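# Load a tote part into the nearest mould nest

## Task

Pick one white plastic part out of the blue tote and insert it, narrow end pointing down and pushed all the way home, into the vacant nest of whichever mould on the rotary table sits closest to the arms. The tote must stay upright in its spot with its remaining parts still inside. Finish with both grippers released so that neither arm is in contact with any movable object.

## Robot and tools

Robot: two arms, left_arm and right_arm, each with a parallel two-finger gripper and a wrist camera. Cameras: cam_head_left, cam_head_right, cam_high, cam_low, cam_left_wrist, cam_right_wrist, all 896x504 pixels, with calibration (K, distortion, T_world_to_cam) supplied; fixed cameras may have shifted by a couple of degrees or millimetres, and wrist views can lag while the arm moves. A camera cable resting on an object or fixture counts as that arm touching it. Loose objects may occasionally get a small nudge from outside.

Frame: the scene frame has its origin at table-top height, halfway between the two nominal arm bases; +x points out over the table, +z up, and left_arm is on the +y side (arm names do not match image left/right). Real bases sit slightly off nominal; a BASES line, when present, gives the calibrated spot. On a gripper, the fingers extend along its own +z and close along its own y. end_effector_position (metres) is the point between the finger pads, just under 1 cm behind the tips; end_effector_quat_wxyz gives orientation. Both can be wrong by a few centimetres, more at long reach.

A row is 14 numbers, each in [-1, 1]: dx, dy, dz, rx, ry, rz, opening for left_arm, then the same seven for right_arm. Always give all 14. The six pose numbers are an offset, not a pose: along scene axes, measured from that arm's Hand target as it stood when the action or move began. Scale: 1.0 equals 0.6 m for dx, dy, dz and 180 degrees for the rotation; rx, ry, rz form a single rotation vector, turning about the Hand target's position. An over-long translation is shortened along its direction. Sending six zeros re-commands the current Hand target. Opening is absolute: +1 fully open (pads about 87 mm apart), +0.5 about 69 mm, 0 about 43 mm, -0.5 about 18 mm, -1 shut. A 0 is a real command, so to keep a gripper unchanged, repeat its present value (see Tool commands).

execute_actions(actions, cameras): actions is a list of actions; each action is a table of up to 15 rows, one row per control step of 1/30 s, and if shorter its final row is held for the rest of the 15 steps. Every row is counted from the action's starting Hand target, not from the previous row; a new action starts from the updated Hand target, so repeating an offset moves further. An empty list just reports state and images. cameras picks which images return (omitted, null or ["all"]: all; []: none; an unknown name voids the call).

move(target, speed, blend, opening_speed, blocking, cameras): target is one 14-number row or a list of up to 15 rows; every row is an offset from the same starting Hand targets. Each gripper travels a straight line, rotating the short way; all arms finish together, in at least 0.5 s and at most 10 s (cut short after that). speed is path top speed in m/s, 0.002 to 2.9, default 0.25 (turn rate up to twice that in rad/s); one value or one per target. blend, in metres, rounds corners at intermediate targets. opening_speed, at least 0.2 per second on the -1..+1 scale, ramps the openings. Changed openings on later targets are applied on arrival after everything settles; a first-target change pauses only if that target is within 10 mm. blocking=false returns after about 0.5 s while the move continues. Moves do not avoid obstacles or the other arm, grippers lag and may overshoot speed (worst when an arm is almost straight), and a path passing near an arm's own base can flip its shoulder posture, so route around it. The result adds a move: line giving the ending (done, off_target, moving, held, fault...) and limits (paced = pose clipped, held = steps withheld). Done means within 10 mm and 2 degrees; neither done nor off_target says whether the gripper touches something.

wait(seconds 0 to 10) lets time run with commands held; stop() brakes a running move (needs braking room). zoom_image(camera, region [x0, y0, x1, y1]) enlarges at most 504x504 pixels of that camera's latest image. finished_scene(scene) ends the current scene, given its number; irreversible.

Result lines: Hand target (the last commanded pose after clipping; next offsets count from it), end-effector pose, grip_measured (gripper reading on the command scale), Joint positions (gripper last, 0 closed to 1 open), Joint velocities ("within noise" means at rest), joint torques (joints 1 to 3 wrap past ±28 N m), Tool commands, MOTOR HOT at 75 °C and OVER-TEMPERATURE FAULT at 90 °C, when that arm folds and goes idle.

Control behaviour: orientation commands are clipped to within 40 degrees of the measured one per step. Friction and gravity can leave a gripper short, low or tilted; small moves may not happen or go sideways. Check the pose after each move; if it rests short, send the remaining gap as an offset. An arm blocked by an object keeps pushing until commanded back past its gripper.

Gripping: to hold, command roughly 0.04 below the grip_measured value at first contact (less gives a lighter grip); about 20 N per pad. Close slowly.

Avoid: dropping parts or releasing them while moving, fast or hard contact, knocking the tote over or anything off the table, arms pressing on each other or one gripper closing on the other's fingers, and long stretched or loaded holds that heat motors. Joint ranges (rad): waist -2.618..3.054, shoulder 0..3.142, elbow 0..3.142 (straight 2.901), wrist pitch and yaw -1.571..1.571, wrist roll -2.094..2.094.

Each tool is called by a JSON object that holds its "op" and its "data".

## Session

{"op": "execute_actions", "data": {"actions": []}}

Scene clock: 0.00 s.
left_arm: end_effector_position=(+0.4068, +0.2544, +0.1821) grip_measured=+1.000 end_effector_quat_wxyz=(+0.468, -0.072, +0.881, -0.016) | right_arm: end_effector_position=(+0.2237, -0.2899, +0.0600) grip_measured=+0.985 end_effector_quat_wxyz=(+0.543, +0.087, +0.835, +0.014)
Joint positions: left_arm=[-0.226 1.326 0.907 -0.196 -0.235 -0.279 1] | right_arm=[0.717 1.043 0.067 0.417 0.689 0.509 0.993]
Joint velocities: within noise
Joint torques (N m): no reading
Motor temperatures (°C): left_arm=[30 35 38 29 27 29 29] | right_arm=[31 41 36 30 27 28 31]
Heat: left arm: 38 °C; right arm: 41 °C.
Hand target: left_arm +0.4084, +0.2541, +0.1875; +0.474, -0.072, +0.877, -0.018 | right_arm +0.2270, -0.2874, +0.0651; +0.549, +0.090, +0.831, +0.020
Tool commands: left_gripper/opening=+1.0 right_gripper/opening=+1.0

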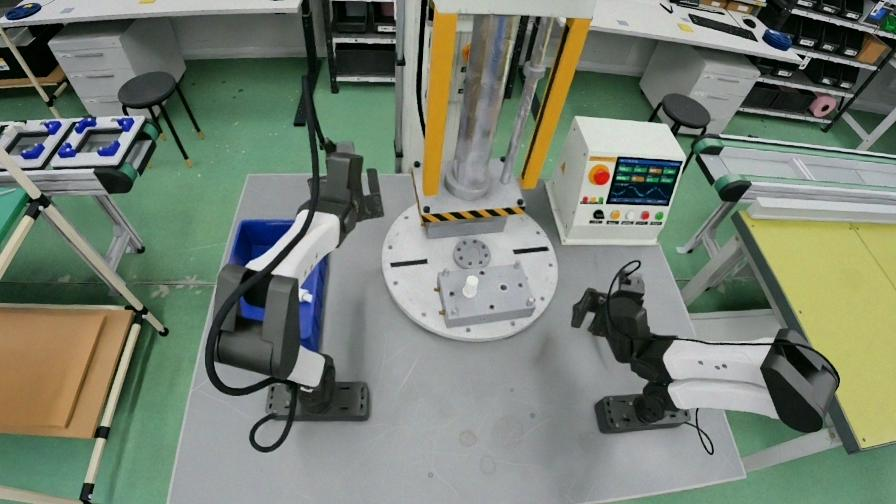

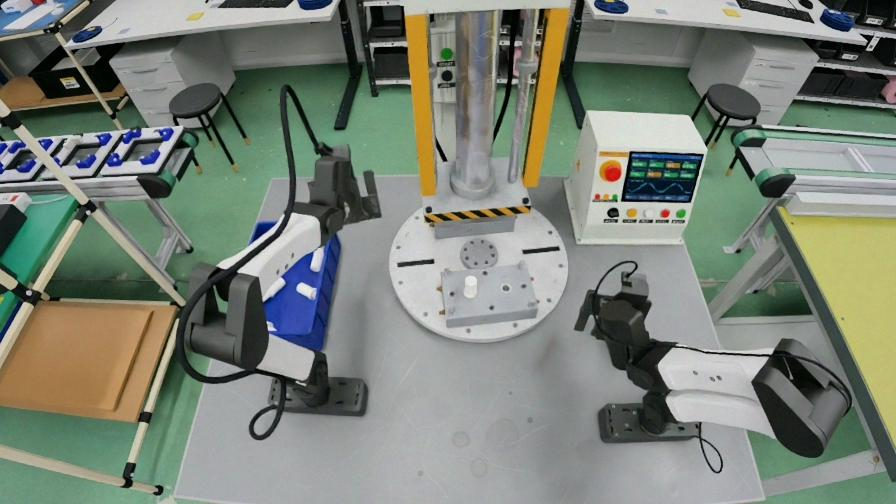

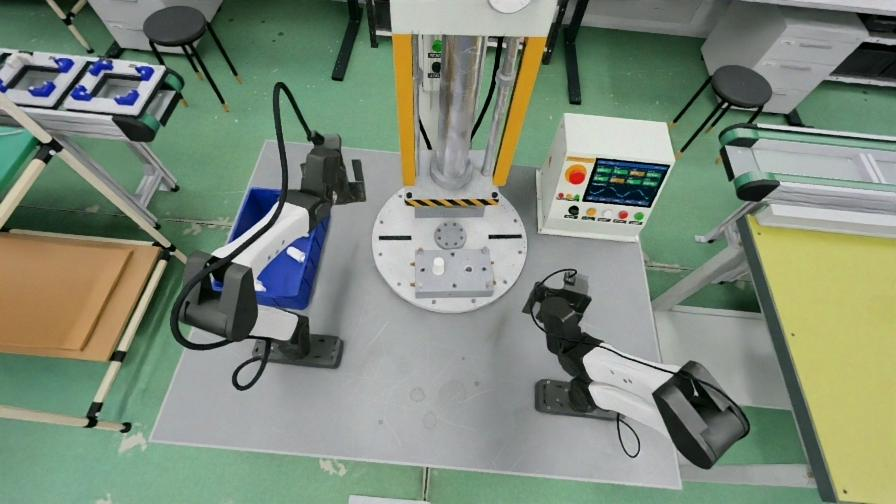

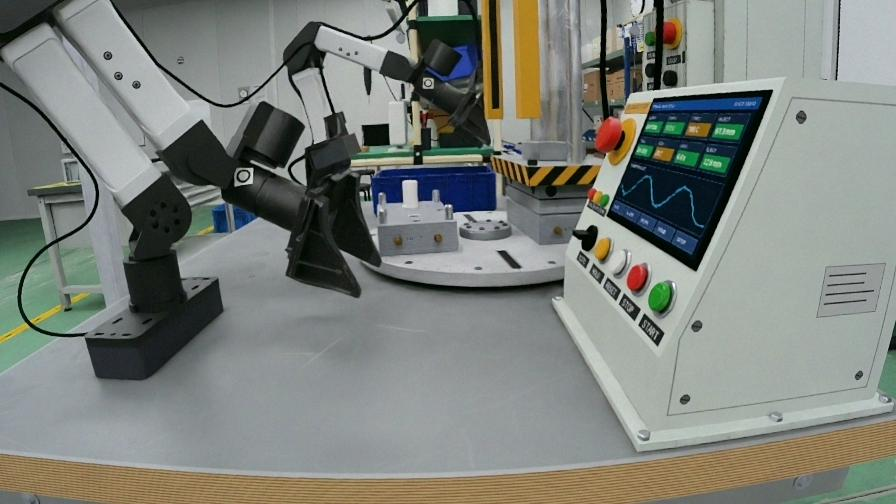

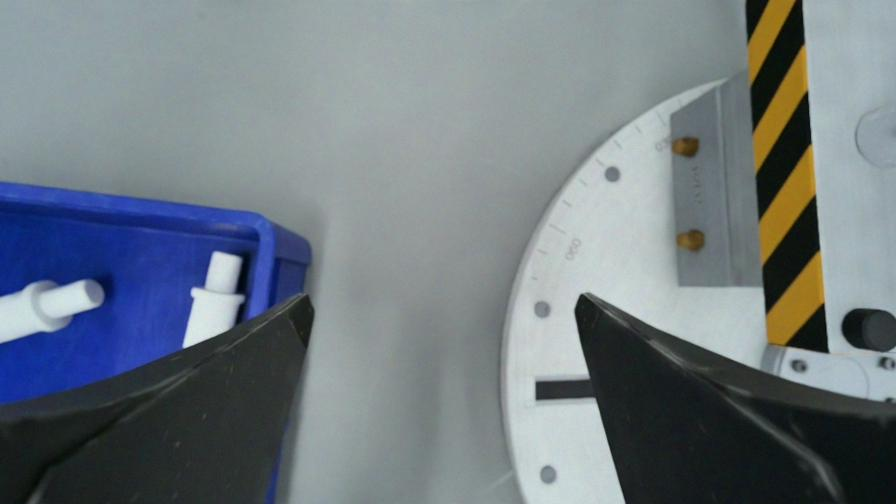

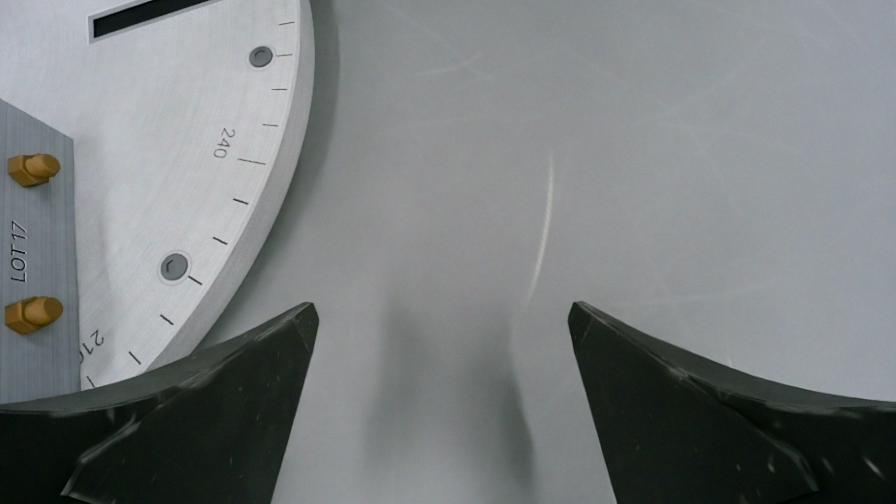

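{"op": "zoom_image", "data": {"camera": "cam_head_right", "region": [400, 240, 560, 340]}}

{"op": "zoom_image", "data": {"camera": "cam_head_right", "region": [220, 210, 380, 360]}}

{"op": "zoom_image", "data": {"camera": "cam_low", "region": [360, 150, 560, 280]}}

{"op": "zoom_image", "data": {"camera": "cam_high", "region": [380, 210, 520, 310]}}

Scaled by 3.150 from the camera's 896x504 image, which has a finer 1280x720 frame.

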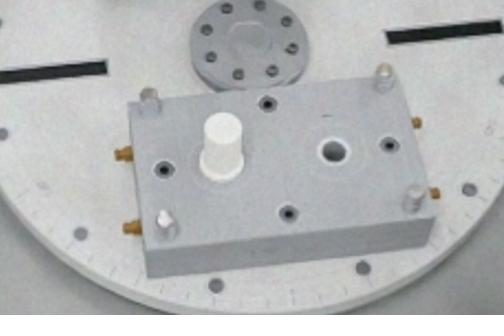

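Scaled by 3.150 from the camera's 896x504 image, which has a finer 1280x720 frame.

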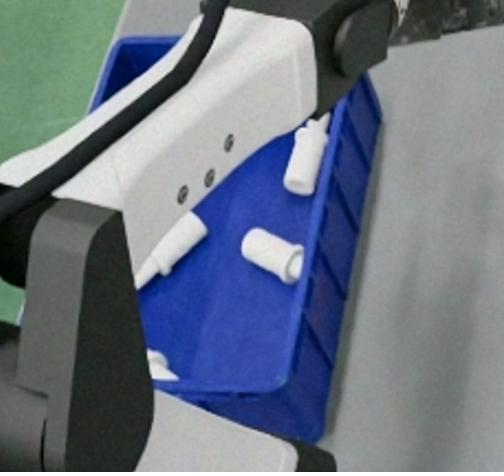

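Scaled by 2.520 from the camera's 896x504 image, which has a finer 1280x720 frame.

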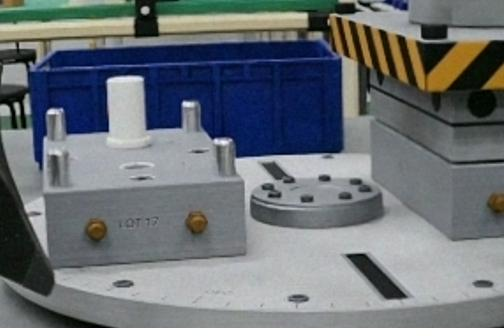

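Scaled by 3.600 from the camera's 896x504 image, which has a finer 1280x720 frame.

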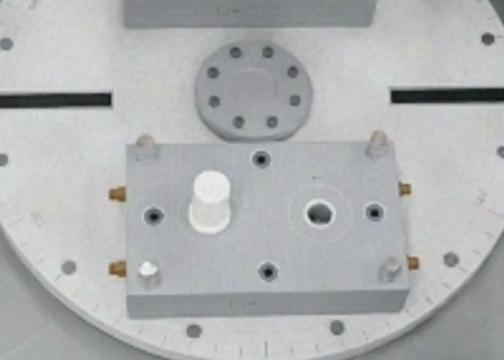

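{"op": "move", "data": {"target": [[0,0,0.22,0,0,0,1,0,0,0,0,0,0,1],[-0.21,0.28,0.25,0,0,0,1,0,0,0,0,0,0,1]], "blend": 0.05, "speed": 0.35}}

{"op": "zoom_image", "data": {"camera": "cam_left_wrist", "region": [100, 50, 604, 504]}}

Scene clock: 41.43 s.
left_arm: end_effector_position=(+0.2817, +0.4212, +0.3311) grip_measured=+1.000 end_effector_quat_wxyz=(+0.470, -0.079, +0.879, -0.018) | right_arm: end_effector_position=(+0.2237, -0.2899, +0.0600) grip_measured=+0.985 end_effector_quat_wxyz=(+0.543, +0.087, +0.835, +0.014)
Joint positions: left_arm=[0.682 1.08 1.388 -0.999 0.503 0.251 1] | right_arm=[0.717 1.043 0.067 0.417 0.689 0.509 0.993]
Joint velocities: within noise
Joint torques (N m): left_arm=[1.32 -1.26 9.85 1.45 0.45 0.14] | right_arm=[-0.42 -1.46 6.35 1.93 0.29 0]
Motor temperatures (°C): left_arm=[30 37 41 33 27 29 29] | right_arm=[31 40 40 33 27 28 31]
Heat: left arm: 41 °C; right arm: 40 °C.
Hand target: left_arm +0.2824, +0.4221, +0.3375; +0.474, -0.073, +0.877, -0.018 | right_arm +0.2270, -0.2874, +0.0651; +0.549, +0.090, +0.831, +0.020
Off the commanded pose: left_arm 0.007 m, 1 deg | right_arm 0.007 m, 1 deg.
move: done
camera_calibration:
cam_left_wrist: T_world_to_cam=[[0.11808, -0.986223, 0.115849, 0.340458], [-0.987173, -0.129209, -0.0937814, 0.385277], [0.107458, -0.10329, -0.98883, 0.475476], [0, 0, 0, 1]] pos_world=[0.28904, 0.43466, 0.466854]

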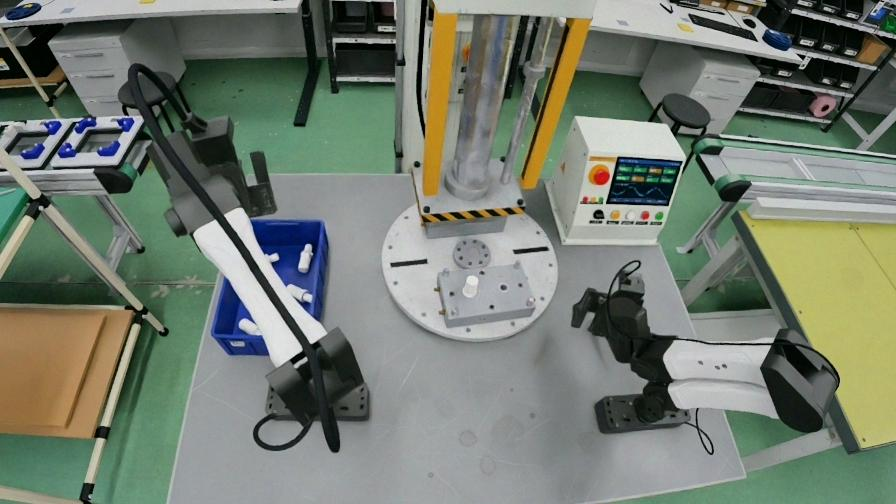

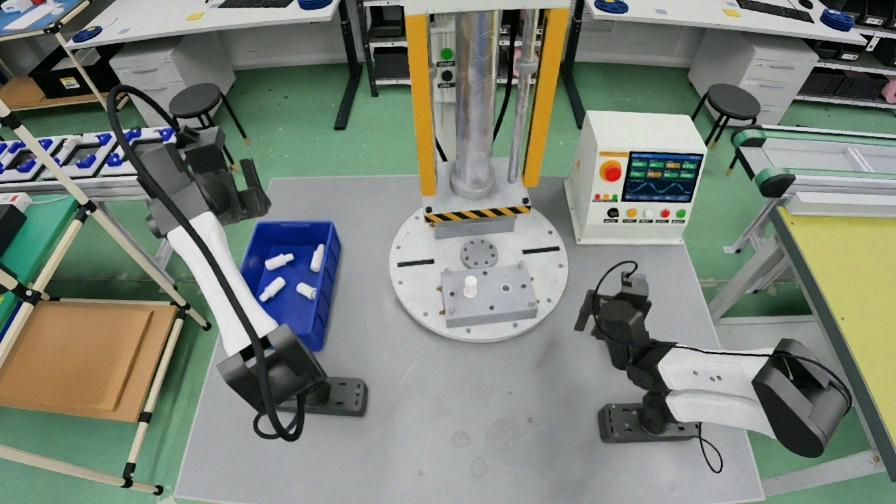

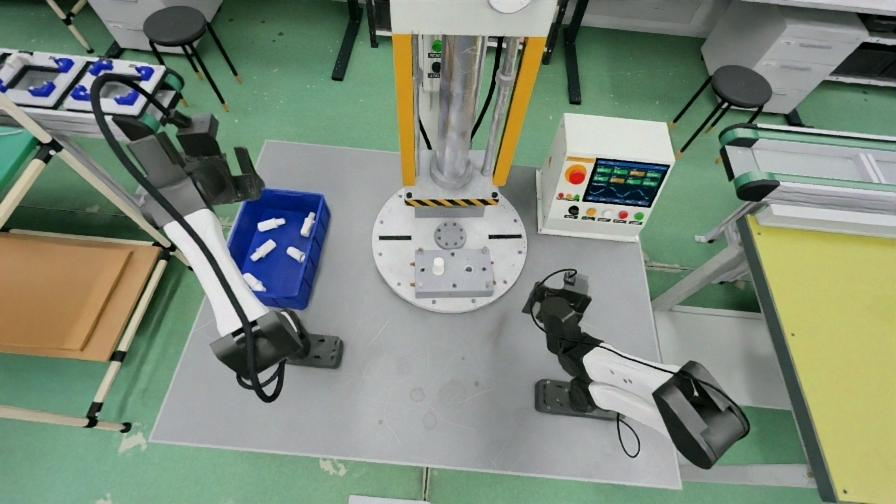

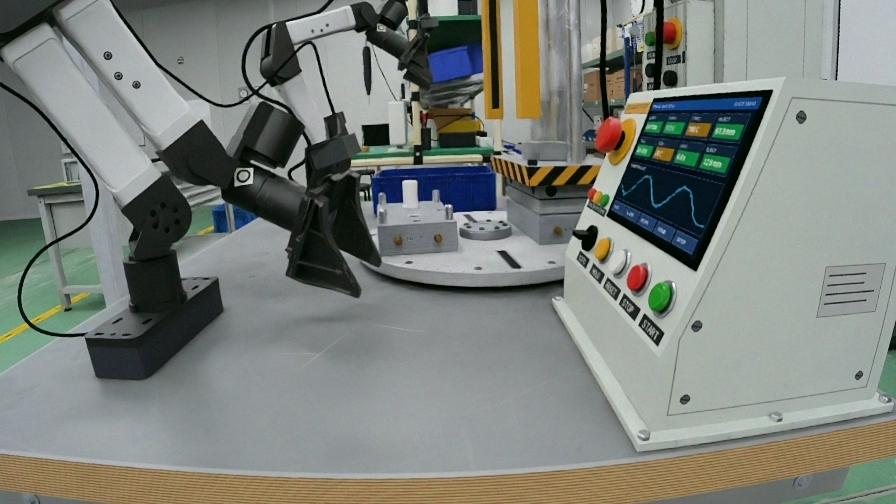

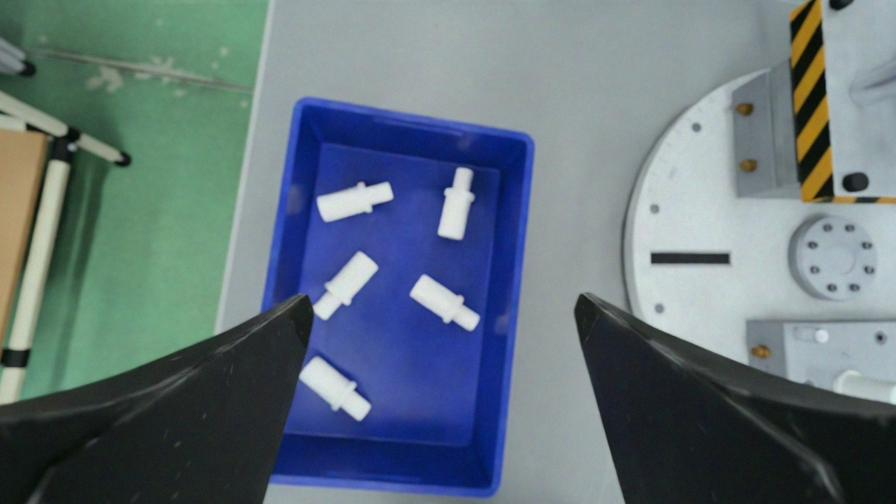

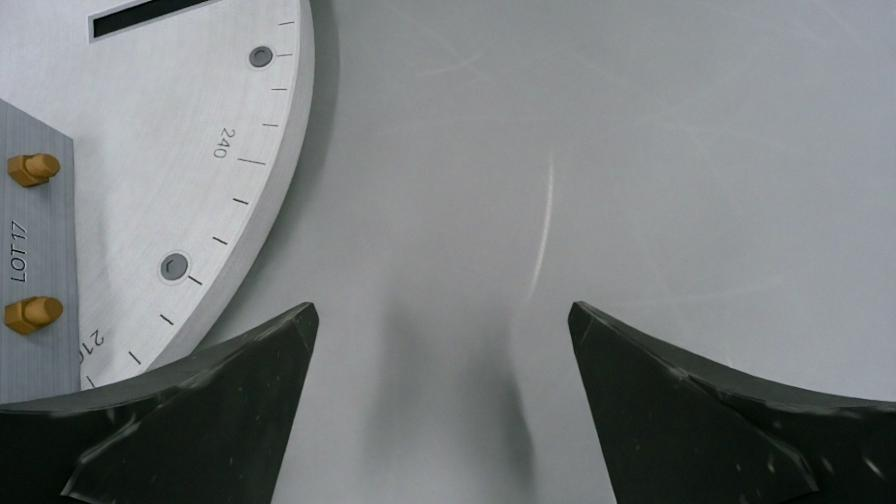

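Scaled by 1.000.

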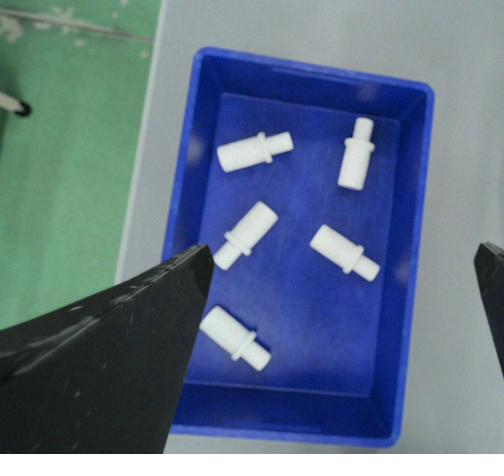

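{"op": "move", "data": {"target": [0.016,-0.052,-0.2,-0.222,0.375,0.239,1,0,0,0,0,0,0,1], "speed": 0.4}}

{"op": "zoom_image", "data": {"camera": "cam_high", "region": [160, 90, 380, 310]}}

Scene clock: 100.57 s.
left_arm: end_effector_position=(+0.2943, +0.3923, +0.2214) grip_measured=+1.000 end_effector_quat_wxyz=(-0.016, -0.514, +0.851, -0.104) | right_arm: end_effector_position=(+0.2237, -0.2899, +0.0600) grip_measured=+0.985 end_effector_quat_wxyz=(+0.543, +0.087, +0.835, +0.014)
Joint positions: left_arm=[0.506 1.741 1.721 -1.573 0.21 -0.591 1] | right_arm=[0.717 1.043 0.067 0.417 0.689 0.509 0.993]
Joint velocities: within noise
Joint torques (N m): left_arm=[1.32 -5.63 5.82 0.15 0.34 -0.07] | right_arm=[-0.38 -1.43 6.3 1.92 0.3 0.02]
Motor temperatures (°C): left_arm=[30 35 45 34 27 29 28] | right_arm=[31 40 42 35 27 28 31]
Heat: left arm: 45 °C; right arm: 42 °C.
Hand target: left_arm +0.2920, +0.3909, +0.2175; -0.146, -0.507, +0.845, -0.090 | right_arm +0.2270, -0.2874, +0.0651; +0.549, +0.090, +0.831, +0.020
Off the commanded pose: left_arm 0.005 m, 15 deg | right_arm 0.007 m, 1 deg.
joint sent to its limit (left arm) — joint 4 (wrist pitch), lower limit. The joint targets are off in orientation, not in position.
move: off_target (left_arm)
camera_calibration:
cam_left_wrist: T_world_to_cam=[[0.881207, -0.44216, 0.167241, -0.126244], [-0.362581, -0.405166, 0.839271, 0.101553], [-0.303332, -0.800209, -0.517353, 0.652641], [0, 0, 0, 1]] pos_world=[0.346035, 0.507575, 0.273529]

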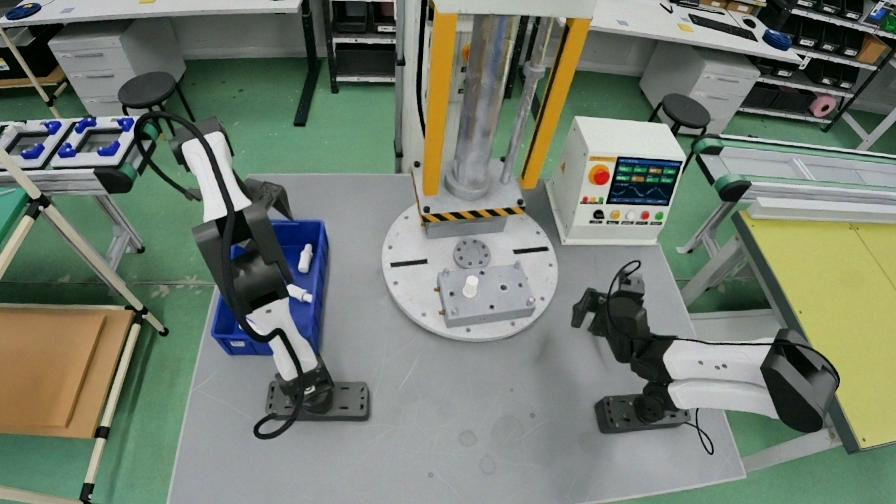

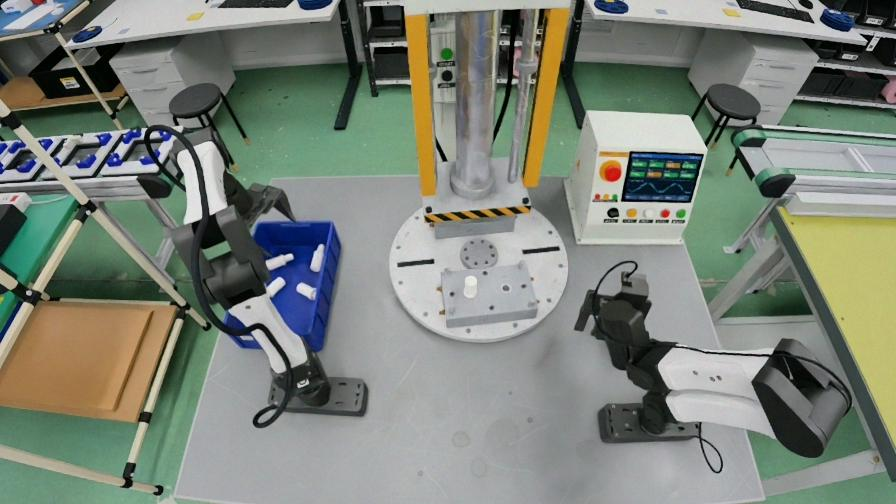

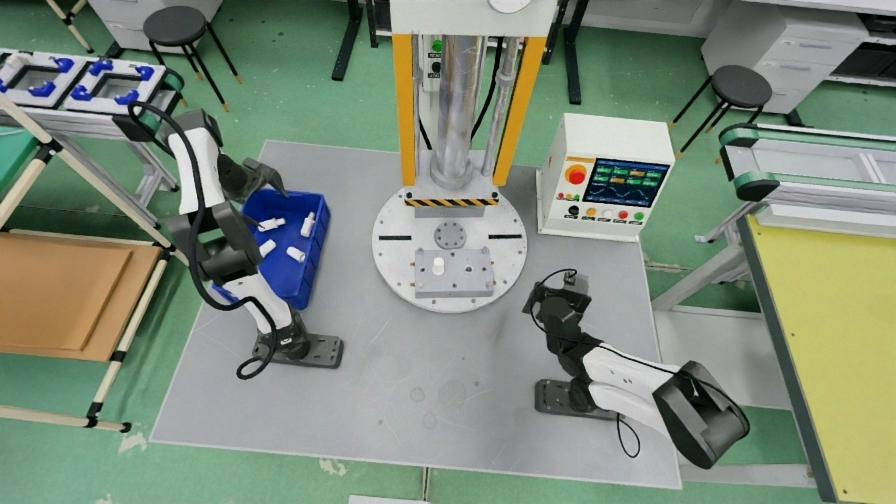

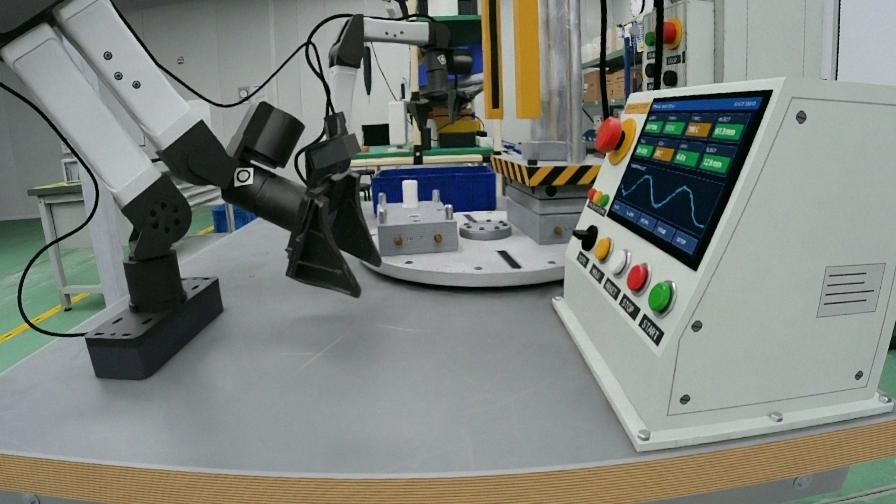

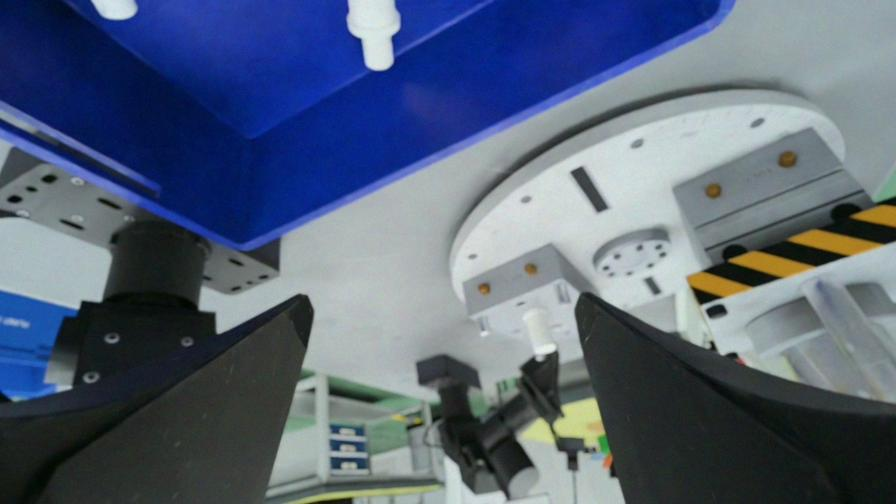

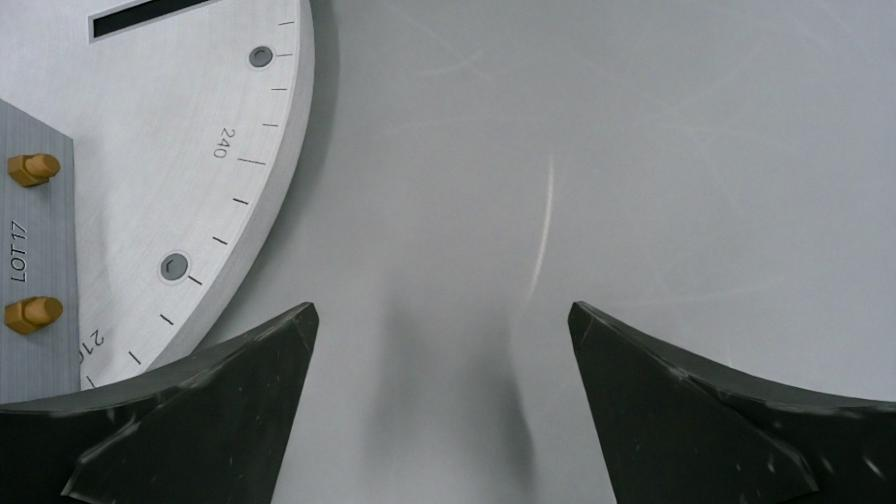

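Scaled by 2.291 from the camera's 896x504 image, which has a finer 1280x720 frame.

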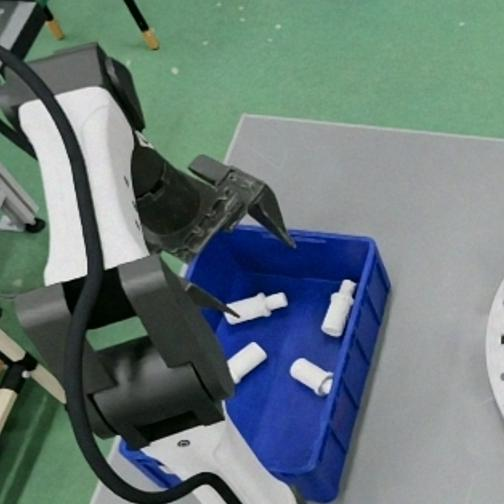

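{"op": "move", "data": {"target": [-0.007,0.003,-0.25,0,0,0,0.3,0,0,0,0,0,0,1], "speed": 0.25}}

{"op": "zoom_image", "data": {"camera": "cam_high", "region": [200, 150, 360, 310]}}

Scene clock: 117.23 s.
left_arm: end_effector_position=(+0.2858, +0.3916, +0.0869) grip_measured=+0.300 end_effector_quat_wxyz=(-0.138, -0.511, +0.844, -0.086) | right_arm: end_effector_position=(+0.2237, -0.2899, +0.0600) grip_measured=+0.985 end_effector_quat_wxyz=(+0.543, +0.087, +0.835, +0.014)
Joint positions: left_arm=[0.501 1.967 1.41 -1.284 0.186 -0.575 0.65] | right_arm=[0.717 1.043 0.067 0.417 0.689 0.509 0.993]
Joint velocities: within noise
Joint torques (N m): left_arm=[0.92 -4.53 4.34 0.28 0.24 0.14] | right_arm=[-0.36 -1.43 6.41 1.91 0.31 0.01]
Motor temperatures (°C): left_arm=[30 36 43 32 27 29 28] | right_arm=[31 40 43 35 27 28 31]
Heat: left arm: 43 °C; right arm: 43 °C.
Hand target: left_arm +0.2878, +0.3928, +0.0675; -0.146, -0.507, +0.845, -0.090 | right_arm +0.2270, -0.2874, +0.0651; +0.549, +0.090, +0.831, +0.020
Off the commanded pose: left_arm 0.020 m, 1 deg | right_arm 0.007 m, 1 deg.
move: off_target (left_arm)
camera_calibration:
cam_left_wrist: T_world_to_cam=[[0.89029, -0.455282, 0.0101111, -0.0803091], [-0.170674, -0.312998, 0.934293, 0.111848], [-0.422202, -0.833517, -0.356363, 0.612866], [0, 0, 0, 1]] pos_world=[0.349341, 0.509279, 0.114716]

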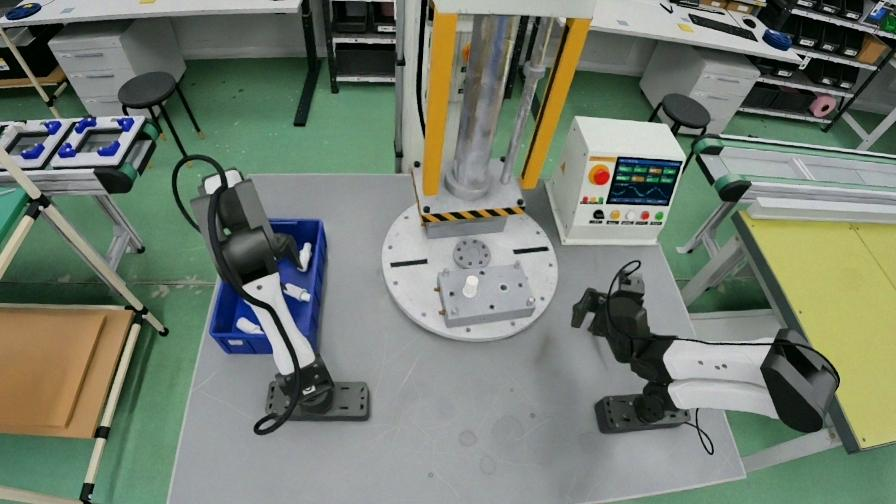

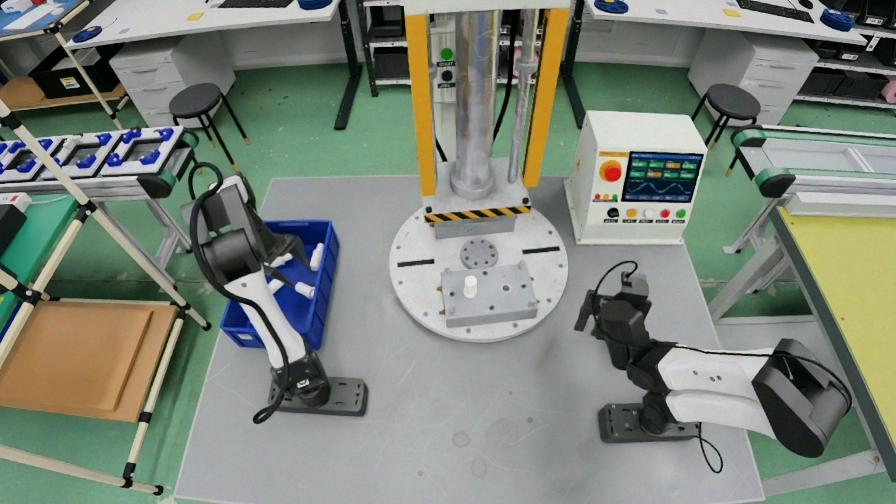

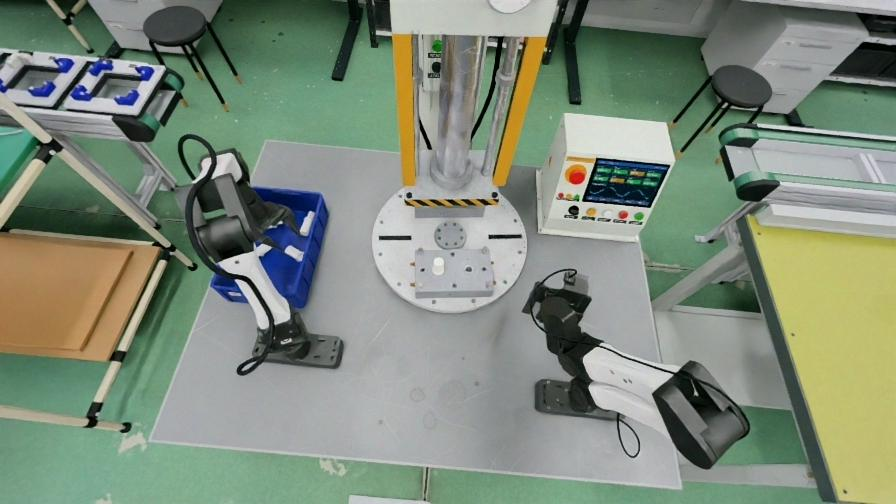

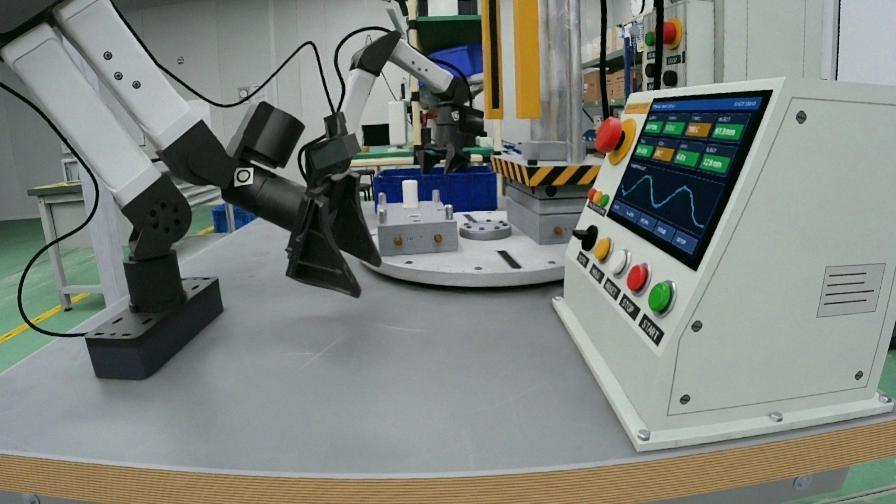

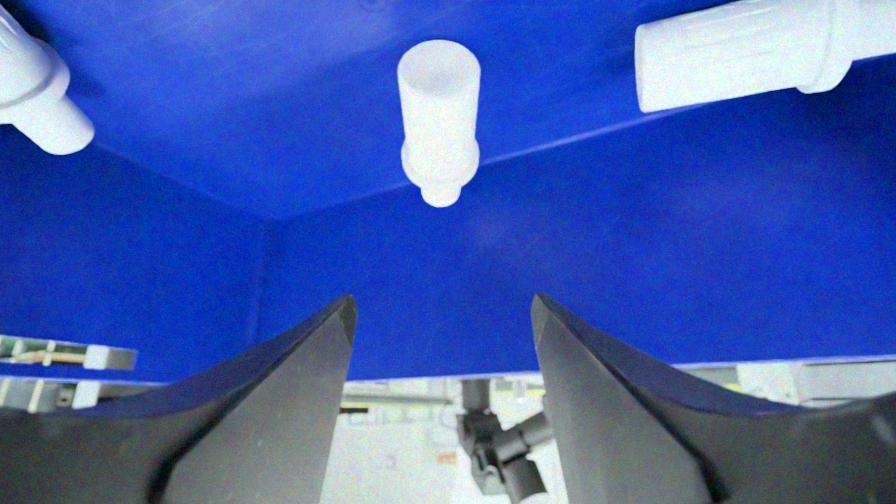

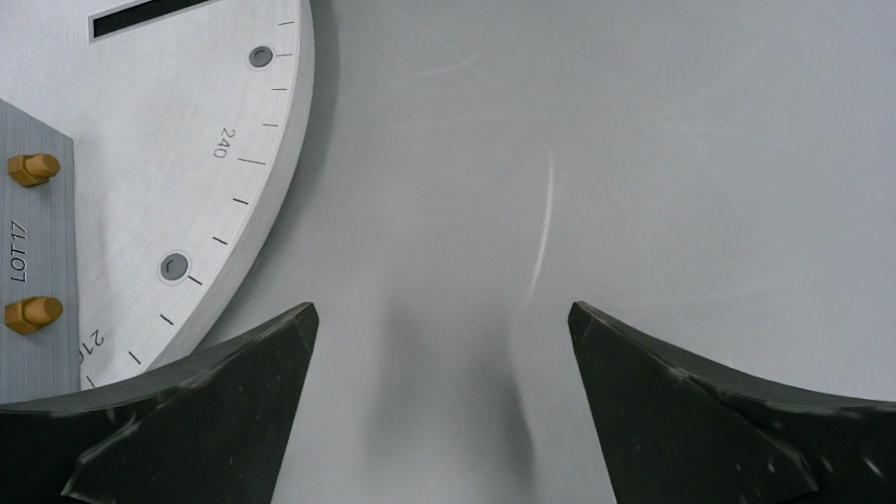

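Scaled by 3.150 from the camera's 896x504 image, which has a finer 1280x720 frame.

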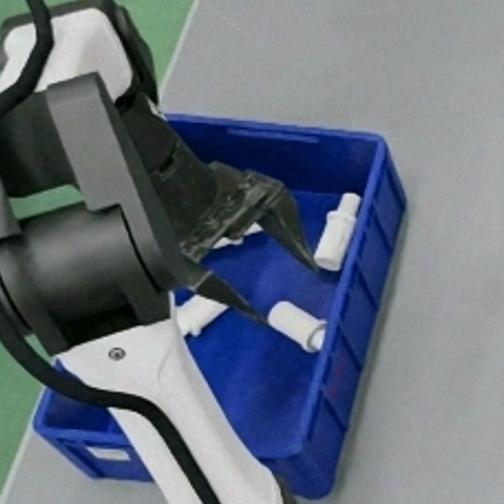

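{"op": "zoom_image", "data": {"camera": "cam_head_left", "region": [170, 150, 370, 370]}}

{"op": "zoom_image", "data": {"camera": "cam_low", "region": [340, 80, 520, 230]}}

Scaled by 2.291 from the camera's 896x504 image, which has a finer 1280x720 frame.

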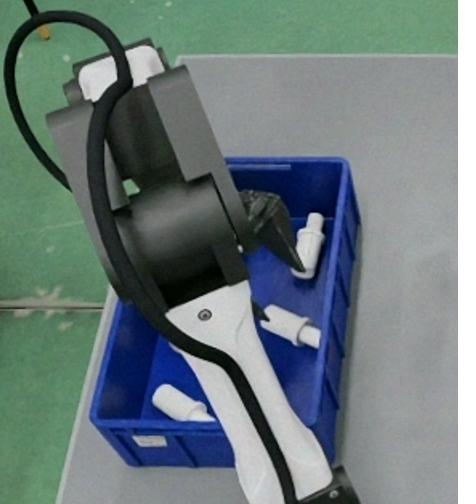

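Scaled by 2.800 from the camera's 896x504 image, which has a finer 1280x720 frame.

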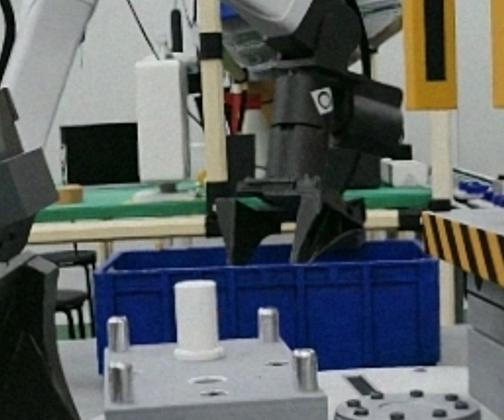

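{"op": "move", "data": {"target": [0,0,0,0,0,0,0.3,0,0,0,0,0,0,1], "speed": 0.1, "cameras": ["cam_high","cam_left_wrist","cam_head_left"]}}

Scene clock: 137.87 s.
left_arm: end_effector_position=(+0.2861, +0.3917, +0.0868) grip_measured=+0.300 end_effector_quat_wxyz=(-0.137, -0.511, +0.844, -0.086) | right_arm: end_effector_position=(+0.2237, -0.2899, +0.0600) grip_measured=+0.985 end_effector_quat_wxyz=(+0.543, +0.087, +0.835, +0.014)
Joint positions: left_arm=[0.501 1.967 1.41 -1.282 0.186 -0.575 0.65] | right_arm=[0.717 1.043 0.067 0.417 0.689 0.509 0.993]
Joint velocities: within noise
Joint torques (N m): left_arm=[0.92 -4.53 4.4 0.28 0.25 0.13] | right_arm=[-0.44 -1.51 6.32 1.93 0.28 0.01]
Motor temperatures (°C): left_arm=[30 37 42 31 27 29 28] | right_arm=[31 39 43 36 27 28 31]
Heat: left arm: 42 °C; right arm: 43 °C.
Hand target: left_arm +0.2878, +0.3928, +0.0675; -0.146, -0.507, +0.845, -0.090 | right_arm +0.2270, -0.2874, +0.0651; +0.549, +0.090, +0.831, +0.020
Off the commanded pose: left_arm 0.019 m, 1 deg | right_arm 0.007 m, 1 deg.
move: off_target (left_arm)
camera_calibration:
cam_left_wrist: T_world_to_cam=[[0.890243, -0.455355, 0.0109335, -0.0805732], [-0.171883, -0.313617, 0.933863, 0.112725], [-0.421811, -0.833244, -0.357463, 0.612927], [0, 0, 0, 1]] pos_world=[0.349644, 0.509381, 0.11471]
Images, in order (width x height): cam_head_left 896x504, cam_high 896x504, cam_left_wrist 896x504.

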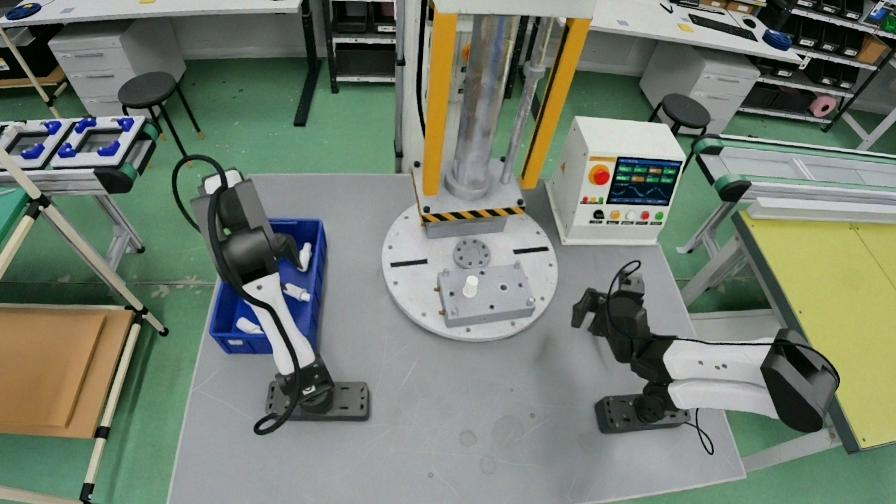

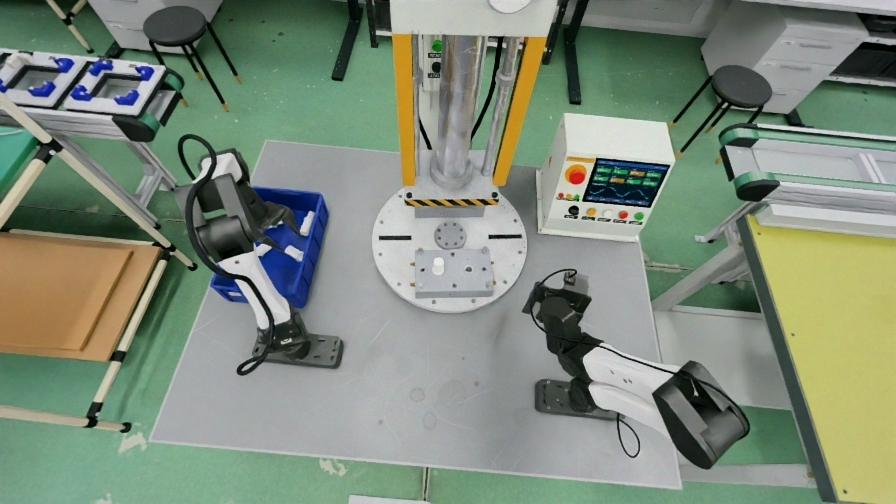

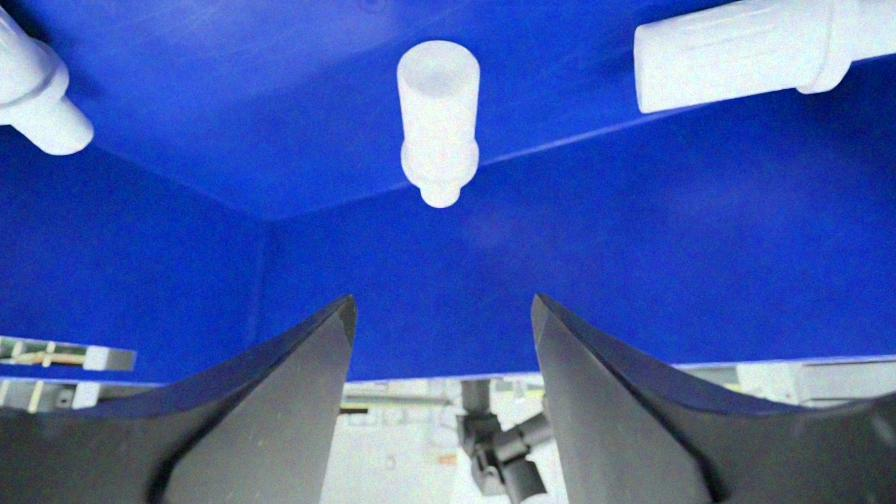

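{"op": "move", "data": {"target": [[0,0.0,0.25,0,0,0,1,0,0,0,0,0,0,1],[-0.009,0.049,0.45,0.222,-0.375,-0.239,1,0,0,0,0,0,0,1]], "speed": [0.15,0.4], "cameras": ["cam_head_right","cam_left_wrist"]}}

Scene clock: 162.77 s.
left_arm: end_effector_position=(+0.2823, +0.4217, +0.3369) grip_measured=+1.000 end_effector_quat_wxyz=(+0.468, -0.079, +0.880, -0.020) | right_arm: end_effector_position=(+0.2237, -0.2899, +0.0600) grip_measured=+0.985 end_effector_quat_wxyz=(+0.543, +0.087, +0.835, +0.014)
Joint positions: left_arm=[0.682 1.099 1.428 -1.025 0.503 0.252 1] | right_arm=[0.717 1.043 0.067 0.417 0.689 0.509 0.993]
Joint velocities: within noise
Joint torques (N m): left_arm=[1.35 -2.71 6.12 1.67 0.42 0.12] | right_arm=[-0.27 -1.51 6.24 1.92 0.28 0.01]
Motor temperatures (°C): left_arm=[30 37 41 31 27 29 28] | right_arm=[31 39 43 36 27 28 31]
Heat: left arm: 41 °C; right arm: 43 °C.
Hand target: left_arm +0.2825, +0.4222, +0.3375; +0.474, -0.073, +0.877, -0.018 | right_arm +0.2270, -0.2874, +0.0651; +0.549, +0.090, +0.831, +0.020
Off the commanded pose: left_arm 0.001 m, 1 deg | right_arm 0.007 m, 1 deg.
move: done
camera_calibration:
cam_left_wrist: T_world_to_cam=[[0.118174, -0.985937, 0.118168, 0.33927], [-0.98764, -0.129041, -0.0889713, 0.384973], [0.102969, -0.106194, -0.989, 0.483709], [0, 0, 0, 1]] pos_world=[0.290315, 0.435544, 0.472548]
Images, in order (width x height): cam_head_right 896x504, cam_left_wrist 896x504.

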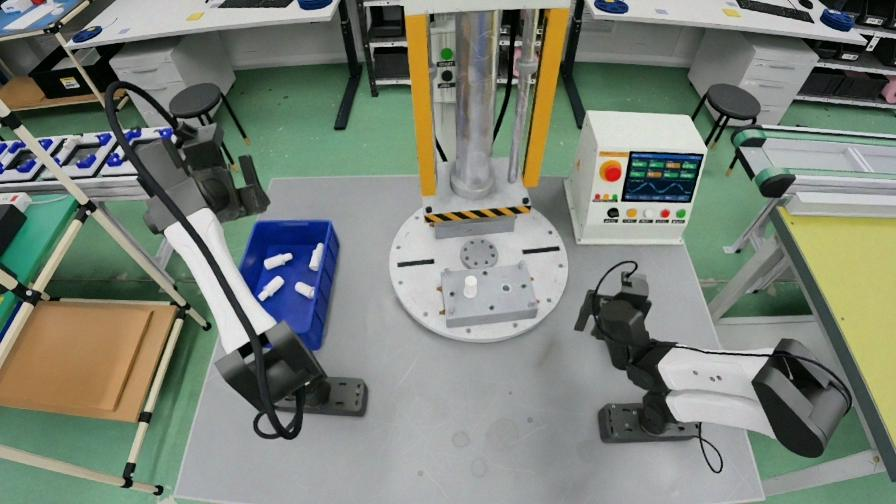

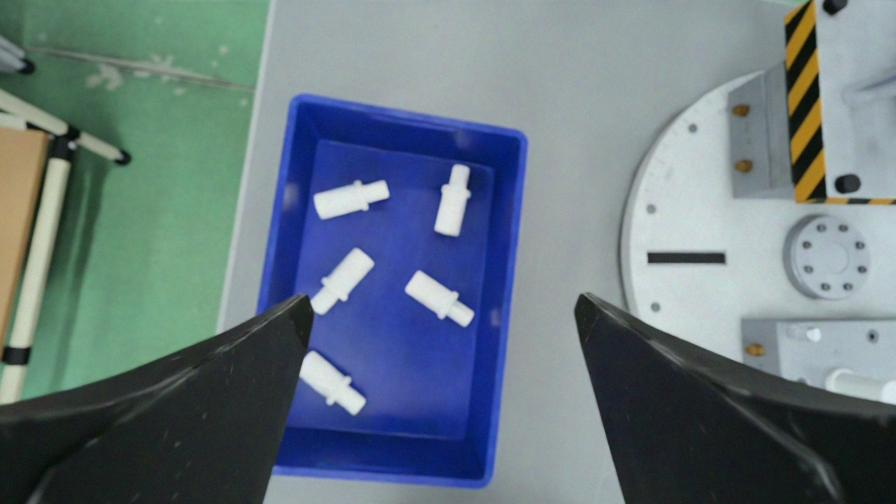

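{"op": "zoom_image", "data": {"camera": "cam_left_wrist", "region": [250, 80, 550, 380]}}

Scaled by 1.680 from the camera's 896x504 image, which has a finer 1280x720 frame.

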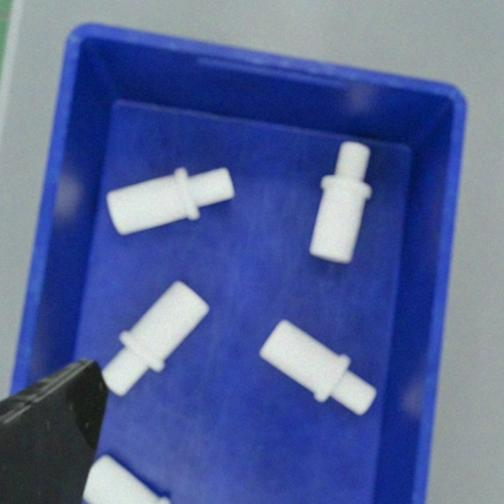

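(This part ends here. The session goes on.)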